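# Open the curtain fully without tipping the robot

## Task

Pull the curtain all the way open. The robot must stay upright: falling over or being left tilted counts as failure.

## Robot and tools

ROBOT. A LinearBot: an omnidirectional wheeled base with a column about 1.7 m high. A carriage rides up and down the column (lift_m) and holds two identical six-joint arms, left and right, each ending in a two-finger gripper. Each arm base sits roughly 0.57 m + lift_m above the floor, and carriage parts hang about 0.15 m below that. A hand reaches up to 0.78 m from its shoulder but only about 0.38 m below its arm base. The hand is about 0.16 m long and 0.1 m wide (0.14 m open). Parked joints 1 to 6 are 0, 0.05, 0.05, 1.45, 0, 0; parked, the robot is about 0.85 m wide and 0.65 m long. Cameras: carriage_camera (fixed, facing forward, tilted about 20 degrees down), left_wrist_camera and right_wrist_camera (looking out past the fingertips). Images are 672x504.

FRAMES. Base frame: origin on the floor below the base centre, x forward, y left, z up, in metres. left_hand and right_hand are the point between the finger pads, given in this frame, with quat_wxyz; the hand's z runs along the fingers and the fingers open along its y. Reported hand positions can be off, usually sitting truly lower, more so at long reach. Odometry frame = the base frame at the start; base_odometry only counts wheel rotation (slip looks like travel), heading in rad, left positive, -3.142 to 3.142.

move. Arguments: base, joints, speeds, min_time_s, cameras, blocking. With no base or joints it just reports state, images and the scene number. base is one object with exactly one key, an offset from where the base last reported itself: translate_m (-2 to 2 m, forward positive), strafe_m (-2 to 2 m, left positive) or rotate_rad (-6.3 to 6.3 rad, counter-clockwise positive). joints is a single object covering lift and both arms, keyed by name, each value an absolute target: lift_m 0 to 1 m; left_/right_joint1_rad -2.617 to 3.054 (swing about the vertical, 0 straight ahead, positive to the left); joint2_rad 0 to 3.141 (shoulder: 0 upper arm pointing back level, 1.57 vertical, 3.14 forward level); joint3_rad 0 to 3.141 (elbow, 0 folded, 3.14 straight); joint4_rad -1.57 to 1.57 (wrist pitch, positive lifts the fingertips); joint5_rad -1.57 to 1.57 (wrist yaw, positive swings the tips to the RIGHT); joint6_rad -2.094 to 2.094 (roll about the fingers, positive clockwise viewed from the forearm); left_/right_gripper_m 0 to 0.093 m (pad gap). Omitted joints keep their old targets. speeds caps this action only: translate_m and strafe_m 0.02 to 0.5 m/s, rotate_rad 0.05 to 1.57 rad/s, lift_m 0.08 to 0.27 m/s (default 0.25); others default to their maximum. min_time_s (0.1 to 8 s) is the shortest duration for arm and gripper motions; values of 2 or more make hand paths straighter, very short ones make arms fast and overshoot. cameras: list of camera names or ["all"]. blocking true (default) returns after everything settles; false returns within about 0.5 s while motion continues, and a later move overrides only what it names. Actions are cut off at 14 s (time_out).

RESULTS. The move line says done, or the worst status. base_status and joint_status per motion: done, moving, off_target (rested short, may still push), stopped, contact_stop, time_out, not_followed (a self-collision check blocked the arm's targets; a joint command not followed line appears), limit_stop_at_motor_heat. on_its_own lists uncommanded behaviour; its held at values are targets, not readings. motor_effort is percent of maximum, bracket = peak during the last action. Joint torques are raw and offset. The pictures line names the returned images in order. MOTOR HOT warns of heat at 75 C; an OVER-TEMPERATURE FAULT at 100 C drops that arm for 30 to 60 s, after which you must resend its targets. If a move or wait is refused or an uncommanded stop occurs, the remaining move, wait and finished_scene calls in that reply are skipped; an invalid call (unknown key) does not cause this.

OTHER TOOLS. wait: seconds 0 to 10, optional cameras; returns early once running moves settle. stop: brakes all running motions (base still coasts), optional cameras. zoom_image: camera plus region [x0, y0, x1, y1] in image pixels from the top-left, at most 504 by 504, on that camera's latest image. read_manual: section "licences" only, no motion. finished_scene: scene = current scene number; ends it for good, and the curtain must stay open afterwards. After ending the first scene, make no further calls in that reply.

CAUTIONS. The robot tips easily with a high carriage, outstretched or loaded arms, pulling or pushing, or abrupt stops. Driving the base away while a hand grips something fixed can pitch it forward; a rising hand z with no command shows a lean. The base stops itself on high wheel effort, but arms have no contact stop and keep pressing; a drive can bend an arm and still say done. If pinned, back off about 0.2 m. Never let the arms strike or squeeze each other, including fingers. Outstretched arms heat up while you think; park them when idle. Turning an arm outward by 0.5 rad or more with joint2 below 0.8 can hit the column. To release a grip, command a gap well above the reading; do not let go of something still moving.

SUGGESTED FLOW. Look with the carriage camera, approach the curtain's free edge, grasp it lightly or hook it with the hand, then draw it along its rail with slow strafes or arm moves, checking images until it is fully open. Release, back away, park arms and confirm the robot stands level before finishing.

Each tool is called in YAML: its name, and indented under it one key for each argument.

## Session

move:
  cameras: ["carriage_camera"]

Scene clock: 0.00 s.
Joint torques (N m): no reading
base_odometry: x=+0.000 y=+0.000 heading=+0.000
base_status: not commanded
joint_positions: lift_m=+0.300 left_joint1_rad=-0.004 left_joint2_rad=+0.048 left_joint3_rad=+0.061 left_joint4_rad=+1.418 left_joint5_rad=+0.025 left_joint6_rad=+0.041 left_gripper_m=+0.09396 right_joint1_rad=+0.012 right_joint2_rad=+0.062 right_joint3_rad=+0.045 right_joint4_rad=+1.412 right_joint5_rad=-0.036 right_joint6_rad=-0.020 right_gripper_m=+0.09396
joint_status: not commanded
motor_effort: lift_m=+45 drive_wheels=+1
left_hand: x=+0.2521 y=+0.2971 z=+1.3003 quat_wxyz=(+0.997, +0.014, +0.069, +0.018) (m; base frame)
right_hand: x=+0.2628 y=-0.2947 z=+1.2951 quat_wxyz=(+0.996, -0.019, +0.087, -0.002) (m; base frame)
pictures: carriage_camera

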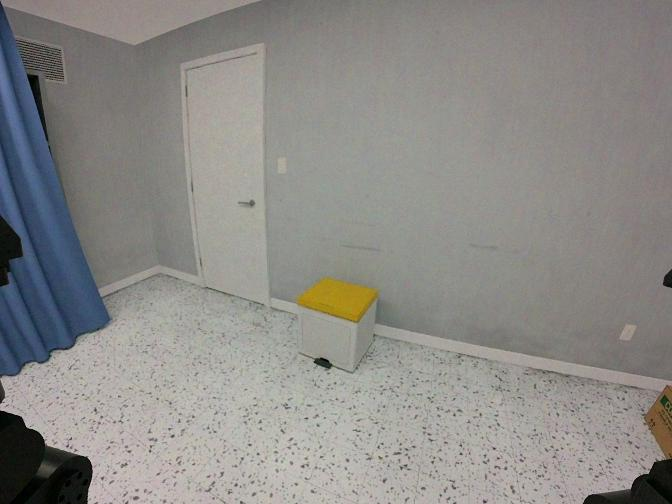

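move:
  base: {"rotate_rad": 1.257}
  joints: {"lift_m": 0.5}
  cameras: ["carriage_camera"]

zoom_image:
  camera: "carriage_camera"
  region: [180, 0, 350, 80]

zoom_image:
  camera: "carriage_camera"
  region: [350, 0, 520, 80]

Scene clock: 3.33 s.
Joint torques (N m): left_arm=[0.02 4.12 5.42 -0.16 0.09 -0.05] | right_arm=[0.01 3.92 7.24 -0.02 0.05 -0.09]
move: done
base_odometry: x=+0.000 y=+0.000 heading=+1.257
base_status: done
joint_positions: lift_m=+0.500 left_joint1_rad=-0.004 left_joint2_rad=+0.048 left_joint3_rad=+0.061 left_joint4_rad=+1.418 left_joint5_rad=+0.025 left_joint6_rad=+0.041 left_gripper_m=+0.09396 right_joint1_rad=+0.012 right_joint2_rad=+0.062 right_joint3_rad=+0.045 right_joint4_rad=+1.412 right_joint5_rad=-0.036 right_joint6_rad=-0.020 right_gripper_m=+0.09396
joint_status: all done
motor_effort: lift_m=+46(58) drive_wheels=+4(13)
left_hand: x=+0.2523 y=+0.2971 z=+1.5001 quat_wxyz=(+0.997, +0.014, +0.070, +0.018) (m; base frame)
right_hand: x=+0.2629 y=-0.2947 z=+1.4950 quat_wxyz=(+0.996, -0.019, +0.087, -0.002) (m; base frame)
pictures: carriage_camera
camera_calibration:
carriage_camera: T_world_to_cam=[[0.047901, -0.997879, 0.0440825, -0.0686189], [-0.323336, -0.0572477, -0.944551, 1.44785], [0.945071, 0.0309915, -0.325392, 0.346752], [0, 0, 0, 1]] pos_world=[0.143724, 0.00366656, 1.48343]

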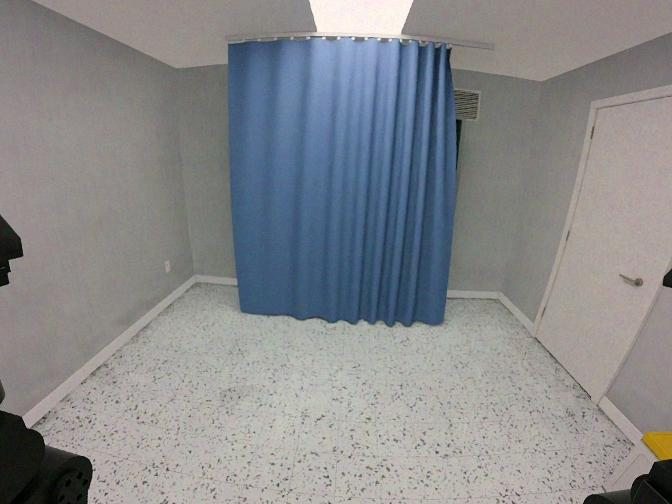

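Scaled by 2.965 from the camera's 672x504 image, which has a finer 960x720 frame.

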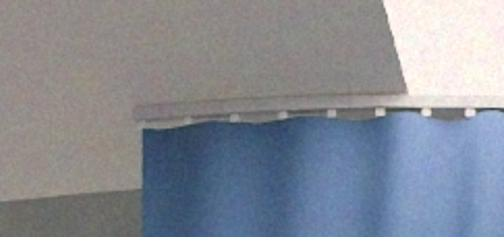

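Scaled by 2.965 from the camera's 672x504 image, which has a finer 960x720 frame.

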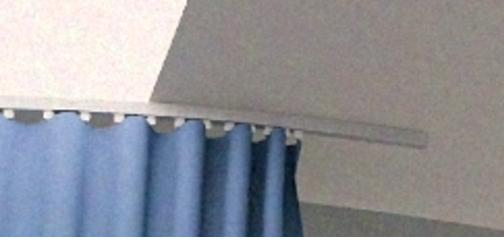

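move:
  base: {"strafe_m": -0.88}
  joints: {"right_joint1_rad": 0, "right_joint2_rad": 1.9, "right_joint3_rad": 1.9, "right_joint4_rad": 0, "right_joint5_rad": -1.57, "right_joint6_rad": 0}
  min_time_s: 2.3

move:
  base: {"translate_m": 1.48}
  cameras: ["carriage_camera", "right_wrist_camera"]

Scene clock: 8.50 s.
Joint torques (N m): left_arm=[0.02 4.14 5.46 -0.16 0.09 -0.04] | right_arm=[0.34 -7.5 11.79 1.15 -0.08 0.03]
move: done
base_odometry: x=+0.837 y=-0.271 heading=+1.257
base_status: done
joint_positions: lift_m=+0.500 left_joint1_rad=-0.003 left_joint2_rad=+0.048 left_joint3_rad=+0.061 left_joint4_rad=+1.417 left_joint5_rad=+0.025 left_joint6_rad=+0.041 left_gripper_m=+0.09396 right_joint1_rad=-0.001 right_joint2_rad=+1.876 right_joint3_rad=+1.868 right_joint4_rad=+0.018 right_joint5_rad=-1.557 right_joint6_rad=-0.015 right_gripper_m=+0.09398
joint_status: all done
motor_effort: lift_m=+46(46) drive_wheels=-2(14)
left_hand: x=+0.2524 y=+0.2971 z=+1.5001 quat_wxyz=(+0.997, +0.014, +0.070, +0.018) (m; base frame)
right_hand: x=+0.6387 y=-0.1281 z=+1.4893 quat_wxyz=(+0.510, -0.502, +0.498, +0.490) (m; base frame)
pictures: none

Scene clock: 13.77 s.
Joint torques (N m): left_arm=[0.01 4.12 5.46 -0.19 0.09 -0.04] | right_arm=[0.25 -7.43 11.69 1.14 -0.05 0.1]
move: done
base_odometry: x=+1.295 y=+1.136 heading=+1.257
base_status: done
joint_positions: lift_m=+0.500 left_joint1_rad=-0.003 left_joint2_rad=+0.048 left_joint3_rad=+0.061 left_joint4_rad=+1.418 left_joint5_rad=+0.025 left_joint6_rad=+0.041 left_gripper_m=+0.09396 right_joint1_rad=-0.001 right_joint2_rad=+1.876 right_joint3_rad=+1.869 right_joint4_rad=+0.014 right_joint5_rad=-1.560 right_joint6_rad=-0.015 right_gripper_m=+0.09398
joint_status: not commanded
motor_effort: lift_m=+46(46) drive_wheels=-2(14)
left_hand: x=+0.2522 y=+0.2971 z=+1.5001 quat_wxyz=(+0.997, +0.014, +0.069, +0.018) (m; base frame)
right_hand: x=+0.6382 y=-0.1280 z=+1.4893 quat_wxyz=(+0.508, -0.502, +0.498, +0.491) (m; base frame)
pictures: carriage_camera, right_wrist_camera
camera_calibration:
carriage_camera: T_world_to_cam=[[0.047901, -0.997879, 0.0440825, -0.0686189], [-0.323336, -0.0572477, -0.944551, 1.44785], [0.945071, 0.0309915, -0.325392, 0.346752], [0, 0, 0, 1]] pos_world=[0.143724, 0.00366656, 1.48343]
right_wrist_camera: T_world_to_cam=[[0.999535, -0.0189905, 0.0238504, -0.677102], [0.00866904, -0.572975, -0.819527, 1.14934], [0.0292289, 0.819353, -0.572544, 1.0682], [0, 0, 0, 1]] pos_world=[0.635601, -0.229544, 1.56966]

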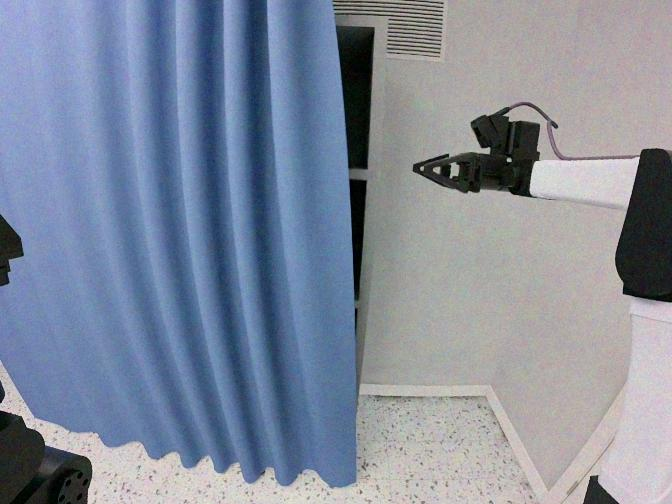

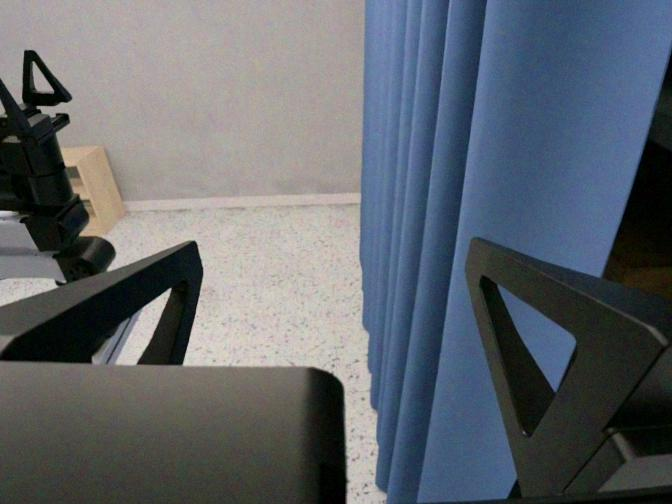

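move:
  base: {"translate_m": 0.205}
  speeds: {"translate_m": 0.25}
  cameras: ["right_wrist_camera"]

Scene clock: 16.57 s.
Joint torques (N m): left_arm=[-0.03 4.11 5.49 -0.19 0.09 -0.05] | right_arm=[0.4 -7.92 11.59 1.13 -0.08 0.04]
move: done
base_odometry: x=+1.358 y=+1.331 heading=+1.256
base_status: done
joint_positions: lift_m=+0.500 left_joint1_rad=-0.003 left_joint2_rad=+0.048 left_joint3_rad=+0.061 left_joint4_rad=+1.417 left_joint5_rad=+0.025 left_joint6_rad=+0.041 left_gripper_m=+0.09396 right_joint1_rad=-0.001 right_joint2_rad=+1.881 right_joint3_rad=+1.871 right_joint4_rad=+0.012 right_joint5_rad=-1.560 right_joint6_rad=-0.015 right_gripper_m=+0.09398
joint_status: not commanded
motor_effort: lift_m=+46(46) drive_wheels=-1(13)
left_hand: x=+0.2525 y=+0.2971 z=+1.5001 quat_wxyz=(+0.997, +0.014, +0.070, +0.018) (m; base frame)
right_hand: x=+0.6395 y=-0.1280 z=+1.4876 quat_wxyz=(+0.507, -0.501, +0.499, +0.493) (m; base frame)
pictures: right_wrist_camera
camera_calibration:
right_wrist_camera: T_world_to_cam=[[0.999663, -0.0182405, 0.0184554, -0.670335], [0.00467644, -0.572947, -0.819579, 1.15057], [0.0255235, 0.819389, -0.572669, 1.06974], [0, 0, 0, 1]] pos_world=[0.637425, -0.229543, 1.56796]

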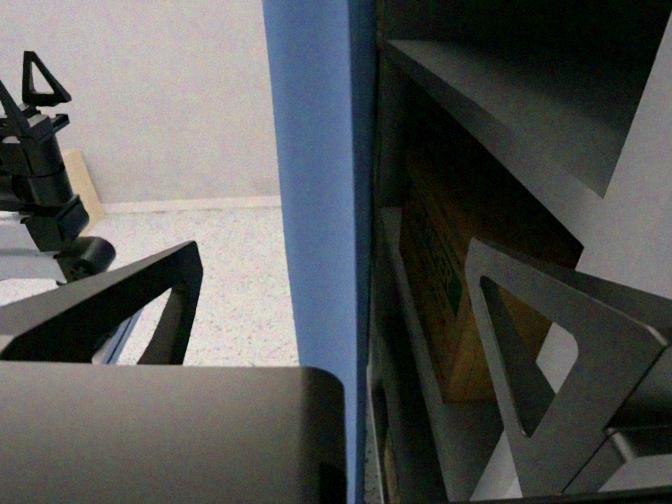

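move:
  base: {"strafe_m": 0.23}
  speeds: {"strafe_m": 0.2}
  cameras: ["carriage_camera", "right_wrist_camera"]

zoom_image:
  camera: "carriage_camera"
  region: [370, 90, 550, 230]

Scene clock: 18.93 s.
Joint torques (N m): left_arm=[0.01 4.12 5.49 -0.16 0.07 -0.05] | right_arm=[0.24 -8.03 11.47 1.2 -0.06 0.11]
move: done
base_odometry: x=+1.139 y=+1.403 heading=+1.256
base_status: done
joint_positions: lift_m=+0.500 left_joint1_rad=-0.003 left_joint2_rad=+0.048 left_joint3_rad=+0.061 left_joint4_rad=+1.417 left_joint5_rad=+0.026 left_joint6_rad=+0.041 left_gripper_m=+0.09396 right_joint1_rad=+0.000 right_joint2_rad=+1.881 right_joint3_rad=+1.871 right_joint4_rad=+0.012 right_joint5_rad=-1.560 right_joint6_rad=-0.015 right_gripper_m=+0.09398
joint_status: not commanded
motor_effort: lift_m=+46(46) drive_wheels=+0(9)
left_hand: x=+0.2525 y=+0.2970 z=+1.5001 quat_wxyz=(+0.997, +0.014, +0.070, +0.018) (m; base frame)
right_hand: x=+0.6393 y=-0.1276 z=+1.4876 quat_wxyz=(+0.507, -0.501, +0.499, +0.493) (m; base frame)
pictures: carriage_camera, right_wrist_camera
camera_calibration:
carriage_camera: T_world_to_cam=[[0.047901, -0.997879, 0.0440825, -0.0686189], [-0.323336, -0.0572477, -0.944551, 1.44785], [0.945071, 0.0309915, -0.325392, 0.346752], [0, 0, 0, 1]] pos_world=[0.143724, 0.00366656, 1.48343]
right_wrist_camera: T_world_to_cam=[[0.999689, -0.0171083, 0.0181542, -0.669514], [0.00507606, -0.573017, -0.819528, 1.1505], [0.0244234, 0.819365, -0.572752, 1.07015], [0, 0, 0, 1]] pos_world=[0.637329, -0.229042, 1.56796]

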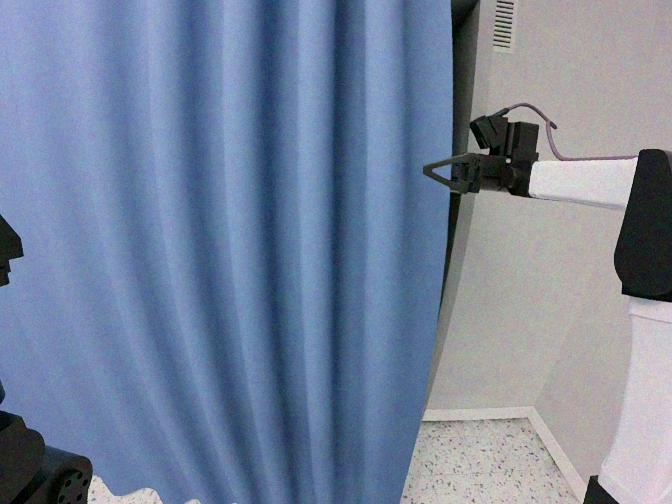

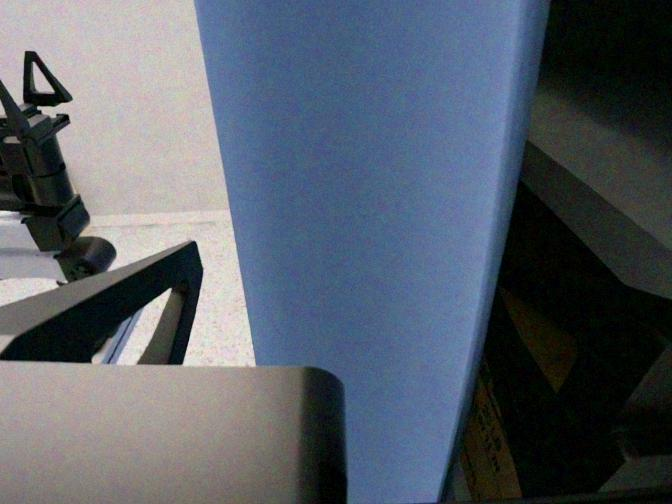

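Scaled by 2.800 from the camera's 672x504 image, which has a finer 960x720 frame.

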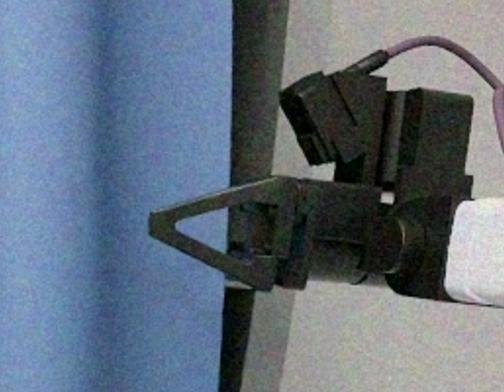

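move:
  joints: {"right_gripper_m": 0.0}
  min_time_s: 1

move:
  base: {"strafe_m": 0.6}
  speeds: {"strafe_m": 0.28}
  cameras: ["carriage_camera"]

Scene clock: 20.63 s.
Joint torques (N m): left_arm=[0.01 4.16 5.48 -0.16 0.08 -0.04] | right_arm=[0.36 -7.97 11.47 1.2 -0.11 0.07]
move: done
base_odometry: x=+1.139 y=+1.403 heading=+1.256
base_status: not commanded
joint_positions: lift_m=+0.500 left_joint1_rad=-0.003 left_joint2_rad=+0.048 left_joint3_rad=+0.061 left_joint4_rad=+1.417 left_joint5_rad=+0.026 left_joint6_rad=+0.041 left_gripper_m=+0.09396 right_joint1_rad=+0.000 right_joint2_rad=+1.881 right_joint3_rad=+1.871 right_joint4_rad=+0.012 right_joint5_rad=-1.560 right_joint6_rad=-0.014 right_gripper_m=+0.00085
joint_status: all done
motor_effort: lift_m=+46(46) drive_wheels=-1(1)
left_hand: x=+0.2525 y=+0.2970 z=+1.5001 quat_wxyz=(+0.997, +0.014, +0.070, +0.018) (m; base frame)
right_hand: x=+0.6393 y=-0.1276 z=+1.4876 quat_wxyz=(+0.506, -0.501, +0.499, +0.493) (m; base frame)
pictures: none

Scene clock: 24.20 s.
Joint torques (N m): left_arm=[-0.03 4.12 5.52 -0.16 0.08 -0.05] | right_arm=[1.65 -7.79 8.44 0.94 -0.06 0.06]
move: done
base_odometry: x=+0.569 y=+1.589 heading=+1.256
base_status: done
joint_positions: lift_m=+0.500 left_joint1_rad=-0.003 left_joint2_rad=+0.048 left_joint3_rad=+0.061 left_joint4_rad=+1.417 left_joint5_rad=+0.026 left_joint6_rad=+0.041 left_gripper_m=+0.09396 right_joint1_rad=-0.015 right_joint2_rad=+1.881 right_joint3_rad=+1.901 right_joint4_rad=+0.034 right_joint5_rad=-1.561 right_joint6_rad=-0.014 right_gripper_m=+0.00085
joint_status: not commanded
motor_effort: lift_m=+46(46) drive_wheels=+3(11)
left_hand: x=+0.2525 y=+0.2970 z=+1.5001 quat_wxyz=(+0.997, +0.014, +0.070, +0.018) (m; base frame)
right_hand: x=+0.6399 y=-0.1340 z=+1.4989 quat_wxyz=(+0.523, -0.510, +0.489, +0.477) (m; base frame)
pictures: carriage_camera
camera_calibration:
carriage_camera: T_world_to_cam=[[0.047901, -0.997879, 0.0440825, -0.0686189], [-0.323336, -0.0572477, -0.944551, 1.44785], [0.945071, 0.0309915, -0.325392, 0.346752], [0, 0, 0, 1]] pos_world=[0.143724, 0.00366656, 1.48343]

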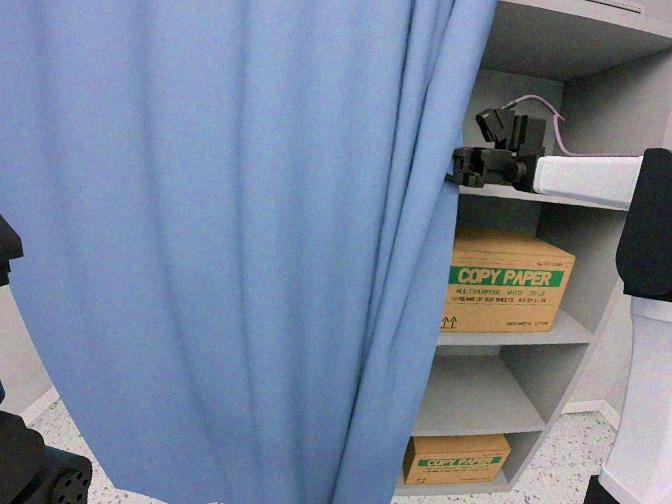

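move:
  base: {"strafe_m": 0.8}
  speeds: {"strafe_m": 0.28}
  cameras: ["carriage_camera"]

move:
  base: {"strafe_m": 0.25}
  speeds: {"strafe_m": 0.18}
  cameras: ["carriage_camera", "left_wrist_camera"]

zoom_image:
  camera: "left_wrist_camera"
  region: [380, 100, 672, 320]

Scene clock: 28.63 s.
Joint torques (N m): left_arm=[0.01 4.11 5.45 -0.16 0.09 -0.05] | right_arm=[3.1 -7.23 6.48 0.72 -0.02 -0.05]
move: done
base_odometry: x=-0.192 y=+1.837 heading=+1.256
base_status: done
joint_positions: lift_m=+0.500 left_joint1_rad=-0.003 left_joint2_rad=+0.048 left_joint3_rad=+0.061 left_joint4_rad=+1.417 left_joint5_rad=+0.026 left_joint6_rad=+0.041 left_gripper_m=+0.09396 right_joint1_rad=-0.032 right_joint2_rad=+1.874 right_joint3_rad=+1.919 right_joint4_rad=+0.059 right_joint5_rad=-1.559 right_joint6_rad=-0.006 right_gripper_m=+0.00085
joint_status: not commanded
motor_effort: lift_m=+46(46) drive_wheels=+3(12)
left_hand: x=+0.2525 y=+0.2970 z=+1.5001 quat_wxyz=(+0.997, +0.014, +0.070, +0.018) (m; base frame)
right_hand: x=+0.6390 y=-0.1412 z=+1.5097 quat_wxyz=(+0.537, -0.516, +0.483, +0.460) (m; base frame)
pictures: carriage_camera
camera_calibration:
carriage_camera: T_world_to_cam=[[0.047901, -0.997879, 0.0440825, -0.0686189], [-0.323336, -0.0572477, -0.944551, 1.44785], [0.945071, 0.0309915, -0.325392, 0.346752], [0, 0, 0, 1]] pos_world=[0.143724, 0.00366656, 1.48343]

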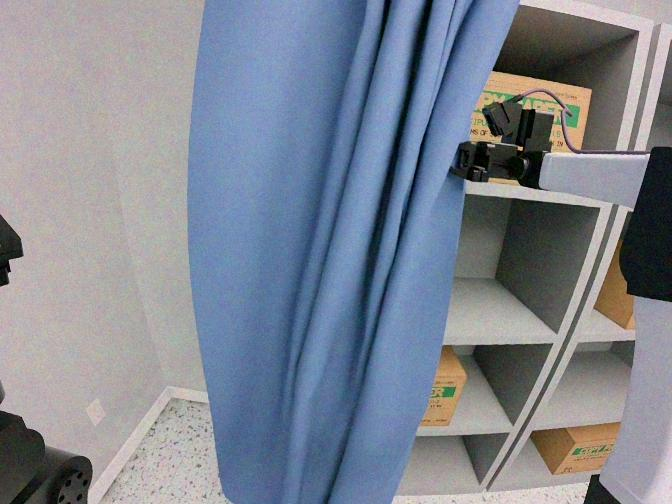

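Scene clock: 31.03 s.
Joint torques (N m): left_arm=[-0.05 4.12 5.45 -0.16 0.08 -0.04] | right_arm=[3.81 -6.84 6.2 0.69 -0.02 -0.05]
move: done
base_odometry: x=-0.429 y=+1.914 heading=+1.255
base_status: done
joint_positions: lift_m=+0.500 left_joint1_rad=-0.002 left_joint2_rad=+0.048 left_joint3_rad=+0.061 left_joint4_rad=+1.417 left_joint5_rad=+0.026 left_joint6_rad=+0.041 left_gripper_m=+0.09396 right_joint1_rad=-0.040 right_joint2_rad=+1.872 right_joint3_rad=+1.922 right_joint4_rad=+0.065 right_joint5_rad=-1.555 right_joint6_rad=-0.003 right_gripper_m=+0.00085
joint_status: not commanded
motor_effort: lift_m=+46(46) drive_wheels=+2(12)
left_hand: x=+0.2525 y=+0.2971 z=+1.5001 quat_wxyz=(+0.997, +0.014, +0.070, +0.018) (m; base frame)
right_hand: x=+0.6400 y=-0.1444 z=+1.5121 quat_wxyz=(+0.542, -0.515, +0.484, +0.455) (m; base frame)
pictures: carriage_camera, left_wrist_camera
camera_calibration:
carriage_camera: T_world_to_cam=[[0.047901, -0.997879, 0.0440825, -0.0686189], [-0.323336, -0.0572477, -0.944551, 1.44785], [0.945071, 0.0309915, -0.325392, 0.346752], [0, 0, 0, 1]] pos_world=[0.143724, 0.00366656, 1.48343]
left_wrist_camera: T_world_to_cam=[[0.0323342, -0.99924, 0.0217874, 0.261735], [0.721051, 0.00822582, -0.692833, 0.859847], [0.692127, 0.0381121, 0.720769, -1.14443], [0, 0, 0, 1]] pos_world=[0.163632, 0.29808, 1.4149]

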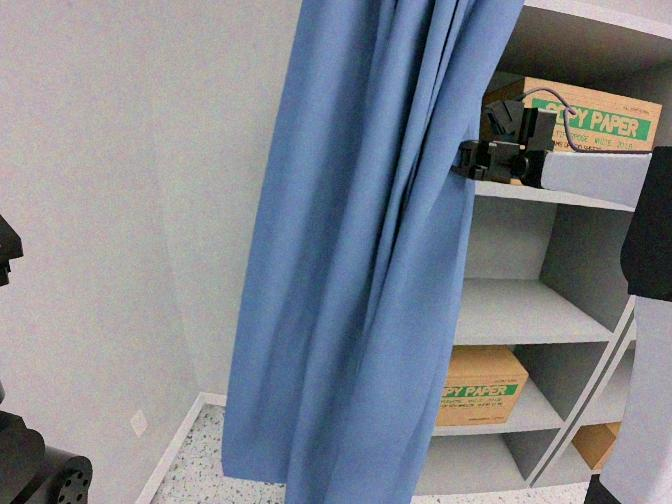

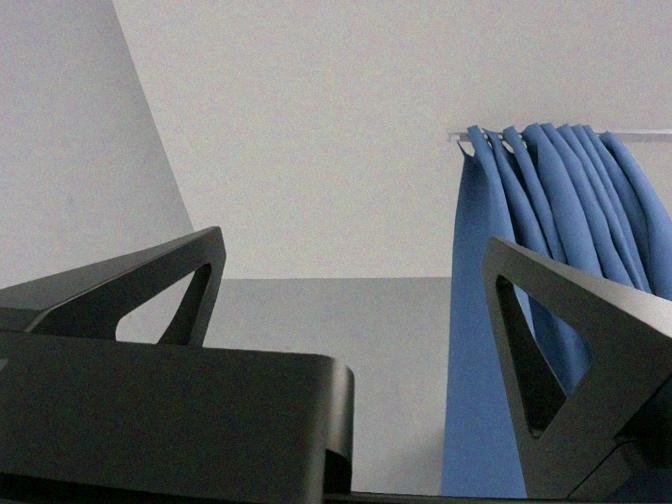

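Scaled by 1.726 from the camera's 672x504 image, which has a finer 960x720 frame.

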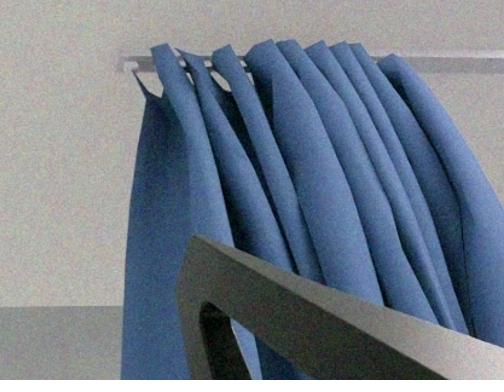

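move:
  base: {"strafe_m": 0.17}
  speeds: {"strafe_m": 0.12}
  cameras: ["left_wrist_camera"]

zoom_image:
  camera: "left_wrist_camera"
  region: [380, 80, 672, 300]

Scene clock: 33.40 s.
Joint torques (N m): left_arm=[-0.1 4.11 5.42 -0.16 0.07 -0.05] | right_arm=[5.64 -3.75 3.14 0.31 -0.66 -0.29]
move: done
base_odometry: x=-0.591 y=+1.967 heading=+1.255
base_status: done
joint_positions: lift_m=+0.500 left_joint1_rad=-0.002 left_joint2_rad=+0.048 left_joint3_rad=+0.061 left_joint4_rad=+1.417 left_joint5_rad=+0.026 left_joint6_rad=+0.041 left_gripper_m=+0.09396 right_joint1_rad=-0.062 right_joint2_rad=+1.838 right_joint3_rad=+1.949 right_joint4_rad=+0.102 right_joint5_rad=-1.491 right_joint6_rad=+0.024 right_gripper_m=+0.00084
joint_status: not commanded
motor_effort: lift_m=+46(46) drive_wheels=+3(12)
left_hand: x=+0.2525 y=+0.2971 z=+1.5001 quat_wxyz=(+0.997, +0.014, +0.070, +0.019) (m; base frame)
right_hand: x=+0.6396 y=-0.1541 z=+1.5387 quat_wxyz=(+0.580, -0.508, +0.484, +0.415) (m; base frame)
pictures: left_wrist_camera
camera_calibration:
left_wrist_camera: T_world_to_cam=[[0.0327577, -0.999226, 0.0217927, 0.261555], [0.721038, 0.00852715, -0.692844, 0.859776], [0.692121, 0.0384093, 0.720759, -1.1445], [0, 0, 0, 1]] pos_world=[0.163632, 0.29798, 1.4149]

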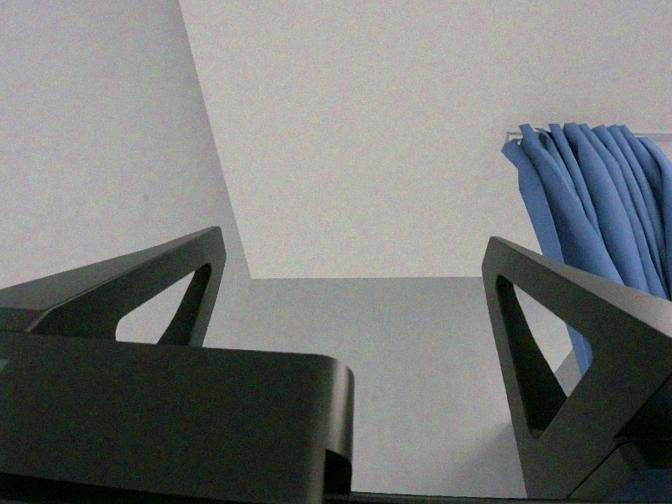

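Scaled by 1.726 from the camera's 672x504 image, which has a finer 960x720 frame.

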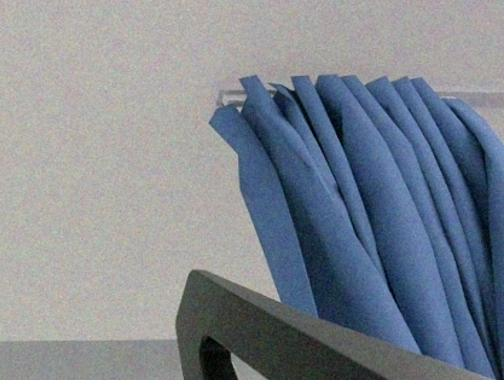

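move:
  base: {"strafe_m": 0.06}
  speeds: {"strafe_m": 0.1}
  cameras: ["left_wrist_camera", "carriage_camera"]

zoom_image:
  camera: "left_wrist_camera"
  region: [380, 80, 672, 300]

Scene clock: 35.20 s.
Joint torques (N m): left_arm=[-0.05 4.14 5.41 -0.16 0.08 -0.05] | right_arm=[7.61 -2.4 1.85 -0.04 -1.3 -0.41]
move: done
base_odometry: x=-0.648 y=+1.986 heading=+1.255
base_status: done
joint_positions: lift_m=+0.500 left_joint1_rad=-0.002 left_joint2_rad=+0.048 left_joint3_rad=+0.061 left_joint4_rad=+1.417 left_joint5_rad=+0.026 left_joint6_rad=+0.041 left_gripper_m=+0.09396 right_joint1_rad=-0.084 right_joint2_rad=+1.823 right_joint3_rad=+1.963 right_joint4_rad=+0.136 right_joint5_rad=-1.422 right_joint6_rad=+0.040 right_gripper_m=+0.00084
joint_status: not commanded
motor_effort: lift_m=+46(46) drive_wheels=+5(11)
left_hand: x=+0.2525 y=+0.2971 z=+1.5001 quat_wxyz=(+0.997, +0.014, +0.070, +0.018) (m; base frame)
right_hand: x=+0.6462 y=-0.1651 z=+1.5554 quat_wxyz=(+0.613, -0.491, +0.488, +0.380) (m; base frame)
pictures: carriage_camera, left_wrist_camera
camera_calibration:
carriage_camera: T_world_to_cam=[[0.047901, -0.997879, 0.0440825, -0.0686189], [-0.323336, -0.0572477, -0.944551, 1.44785], [0.945071, 0.0309915, -0.325392, 0.346752], [0, 0, 0, 1]] pos_world=[0.143724, 0.00366656, 1.48343]
left_wrist_camera: T_world_to_cam=[[0.0323342, -0.99924, 0.0217874, 0.261735], [0.721051, 0.00822582, -0.692833, 0.859847], [0.692127, 0.0381121, 0.720769, -1.14443], [0, 0, 0, 1]] pos_world=[0.163632, 0.29808, 1.4149]

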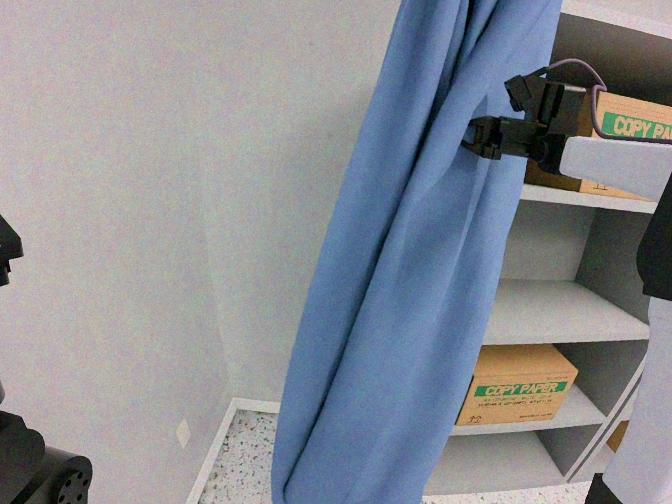

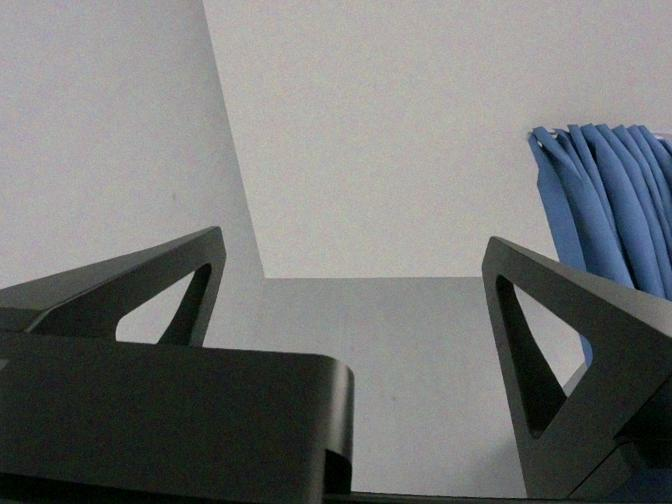

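Scaled by 1.726 from the camera's 672x504 image, which has a finer 960x720 frame.

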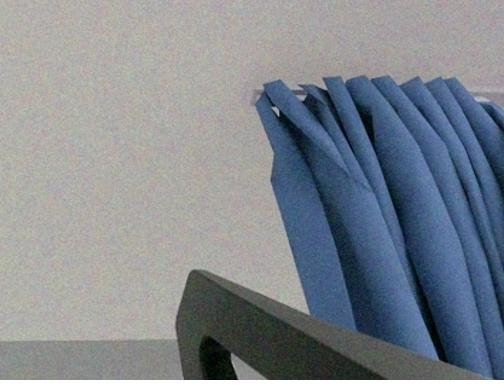

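move:
  base: {"strafe_m": -0.28}
  speeds: {"strafe_m": 0.2}

move:
  joints: {"right_gripper_m": 0.093}
  min_time_s: 1.2

move:
  base: {"strafe_m": -0.38}
  speeds: {"strafe_m": 0.18}
  cameras: ["carriage_camera", "left_wrist_camera", "right_wrist_camera"]

Scene clock: 38.00 s.
Joint torques (N m): left_arm=[-0.03 4.15 5.45 -0.16 0.08 -0.05] | right_arm=[0.87 -7.06 7.04 1.13 0.12 -0.19]
move: done
base_odometry: x=-0.381 y=+1.899 heading=+1.255
base_status: done
joint_positions: lift_m=+0.500 left_joint1_rad=-0.002 left_joint2_rad=+0.048 left_joint3_rad=+0.061 left_joint4_rad=+1.417 left_joint5_rad=+0.026 left_joint6_rad=+0.041 left_gripper_m=+0.09396 right_joint1_rad=-0.008 right_joint2_rad=+1.872 right_joint3_rad=+1.914 right_joint4_rad=+0.015 right_joint5_rad=-1.574 right_joint6_rad=+0.013 right_gripper_m=+0.00084
joint_status: not commanded
motor_effort: lift_m=+46(46) drive_wheels=-3(10)
left_hand: x=+0.2524 y=+0.2971 z=+1.5001 quat_wxyz=(+0.997, +0.014, +0.070, +0.018) (m; base frame)
right_hand: x=+0.6323 y=-0.1307 z=+1.5056 quat_wxyz=(+0.512, -0.510, +0.490, +0.487) (m; base frame)
pictures: none

Scene clock: 39.50 s.
Joint torques (N m): left_arm=[-0.02 4.11 5.46 -0.17 0.08 -0.05] | right_arm=[0.9 -6.93 6.86 1.17 0.13 -0.22]
move: done
base_odometry: x=-0.382 y=+1.899 heading=+1.255
base_status: not commanded
joint_positions: lift_m=+0.500 left_joint1_rad=-0.002 left_joint2_rad=+0.048 left_joint3_rad=+0.061 left_joint4_rad=+1.417 left_joint5_rad=+0.026 left_joint6_rad=+0.041 left_gripper_m=+0.09396 right_joint1_rad=-0.005 right_joint2_rad=+1.872 right_joint3_rad=+1.914 right_joint4_rad=+0.015 right_joint5_rad=-1.578 right_joint6_rad=+0.013 right_gripper_m=+0.09294
joint_status: all done
motor_effort: lift_m=+46(46) drive_wheels=-4(4)
left_hand: x=+0.2524 y=+0.2971 z=+1.5001 quat_wxyz=(+0.997, +0.014, +0.070, +0.018) (m; base frame)
right_hand: x=+0.6313 y=-0.1298 z=+1.5055 quat_wxyz=(+0.511, -0.512, +0.488, +0.489) (m; base frame)
pictures: none

Scene clock: 42.63 s.
Joint torques (N m): left_arm=[-0.03 4.12 5.49 -0.16 0.08 -0.06] | right_arm=[0.4 -7.13 7.1 1.11 0.14 -0.2]
move: done
base_odometry: x=-0.020 y=+1.781 heading=+1.255
base_status: done
joint_positions: lift_m=+0.500 left_joint1_rad=-0.003 left_joint2_rad=+0.048 left_joint3_rad=+0.061 left_joint4_rad=+1.417 left_joint5_rad=+0.026 left_joint6_rad=+0.041 left_gripper_m=+0.09396 right_joint1_rad=+0.000 right_joint2_rad=+1.872 right_joint3_rad=+1.914 right_joint4_rad=+0.015 right_joint5_rad=-1.578 right_joint6_rad=+0.013 right_gripper_m=+0.09295
joint_status: not commanded
motor_effort: lift_m=+46(46) drive_wheels=+0(12)
left_hand: x=+0.2524 y=+0.2970 z=+1.5001 quat_wxyz=(+0.997, +0.014, +0.070, +0.018) (m; base frame)
right_hand: x=+0.6303 y=-0.1276 z=+1.5055 quat_wxyz=(+0.509, -0.513, +0.487, +0.490) (m; base frame)
pictures: carriage_camera, left_wrist_camera, right_wrist_camera
camera_calibration:
carriage_camera: T_world_to_cam=[[0.047901, -0.997879, 0.0440825, -0.0686189], [-0.323336, -0.0572477, -0.944551, 1.44785], [0.945071, 0.0309915, -0.325392, 0.346752], [0, 0, 0, 1]] pos_world=[0.143724, 0.00366656, 1.48343]
left_wrist_camera: T_world_to_cam=[[0.0319002, -0.999253, 0.0217911, 0.261808], [0.721309, 0.00792395, -0.692568, 0.859592], [0.691878, 0.0378112, 0.721023, -1.14459], [0, 0, 0, 1]] pos_world=[0.163532, 0.29808, 1.4149]
right_wrist_camera: T_world_to_cam=[[0.998908, 0.000478189, 0.0467223, -0.701144], [0.0385663, -0.572967, -0.818671, 1.14286], [0.0263789, 0.819579, -0.572359, 1.07884], [0, 0, 0, 1]] pos_world=[0.627844, -0.229032, 1.58587]

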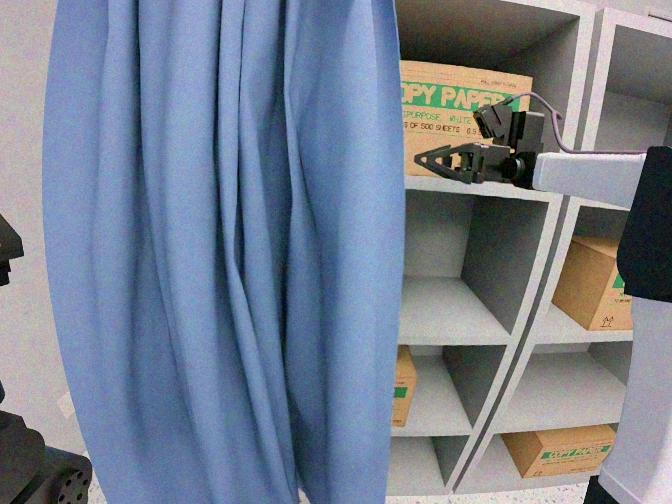

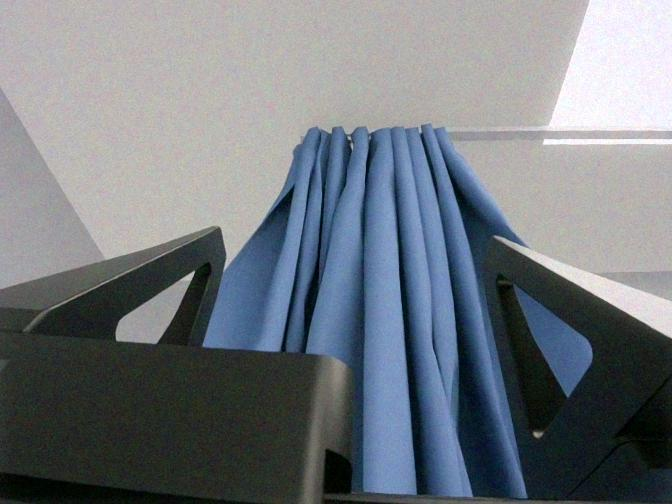

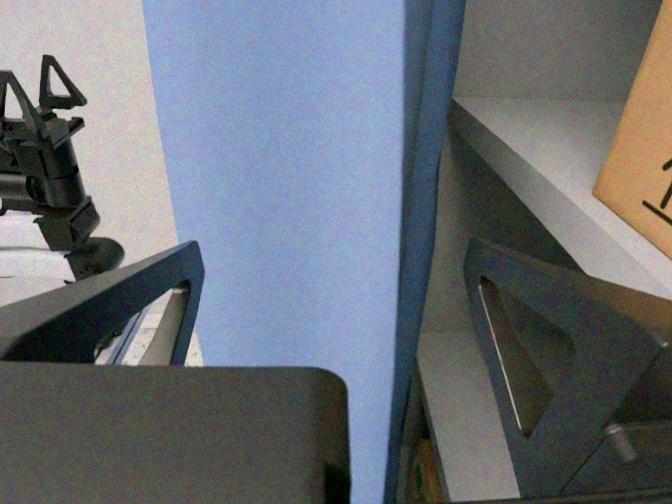

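finished_scene:
  scene: 3

The scene is finished: the task was done.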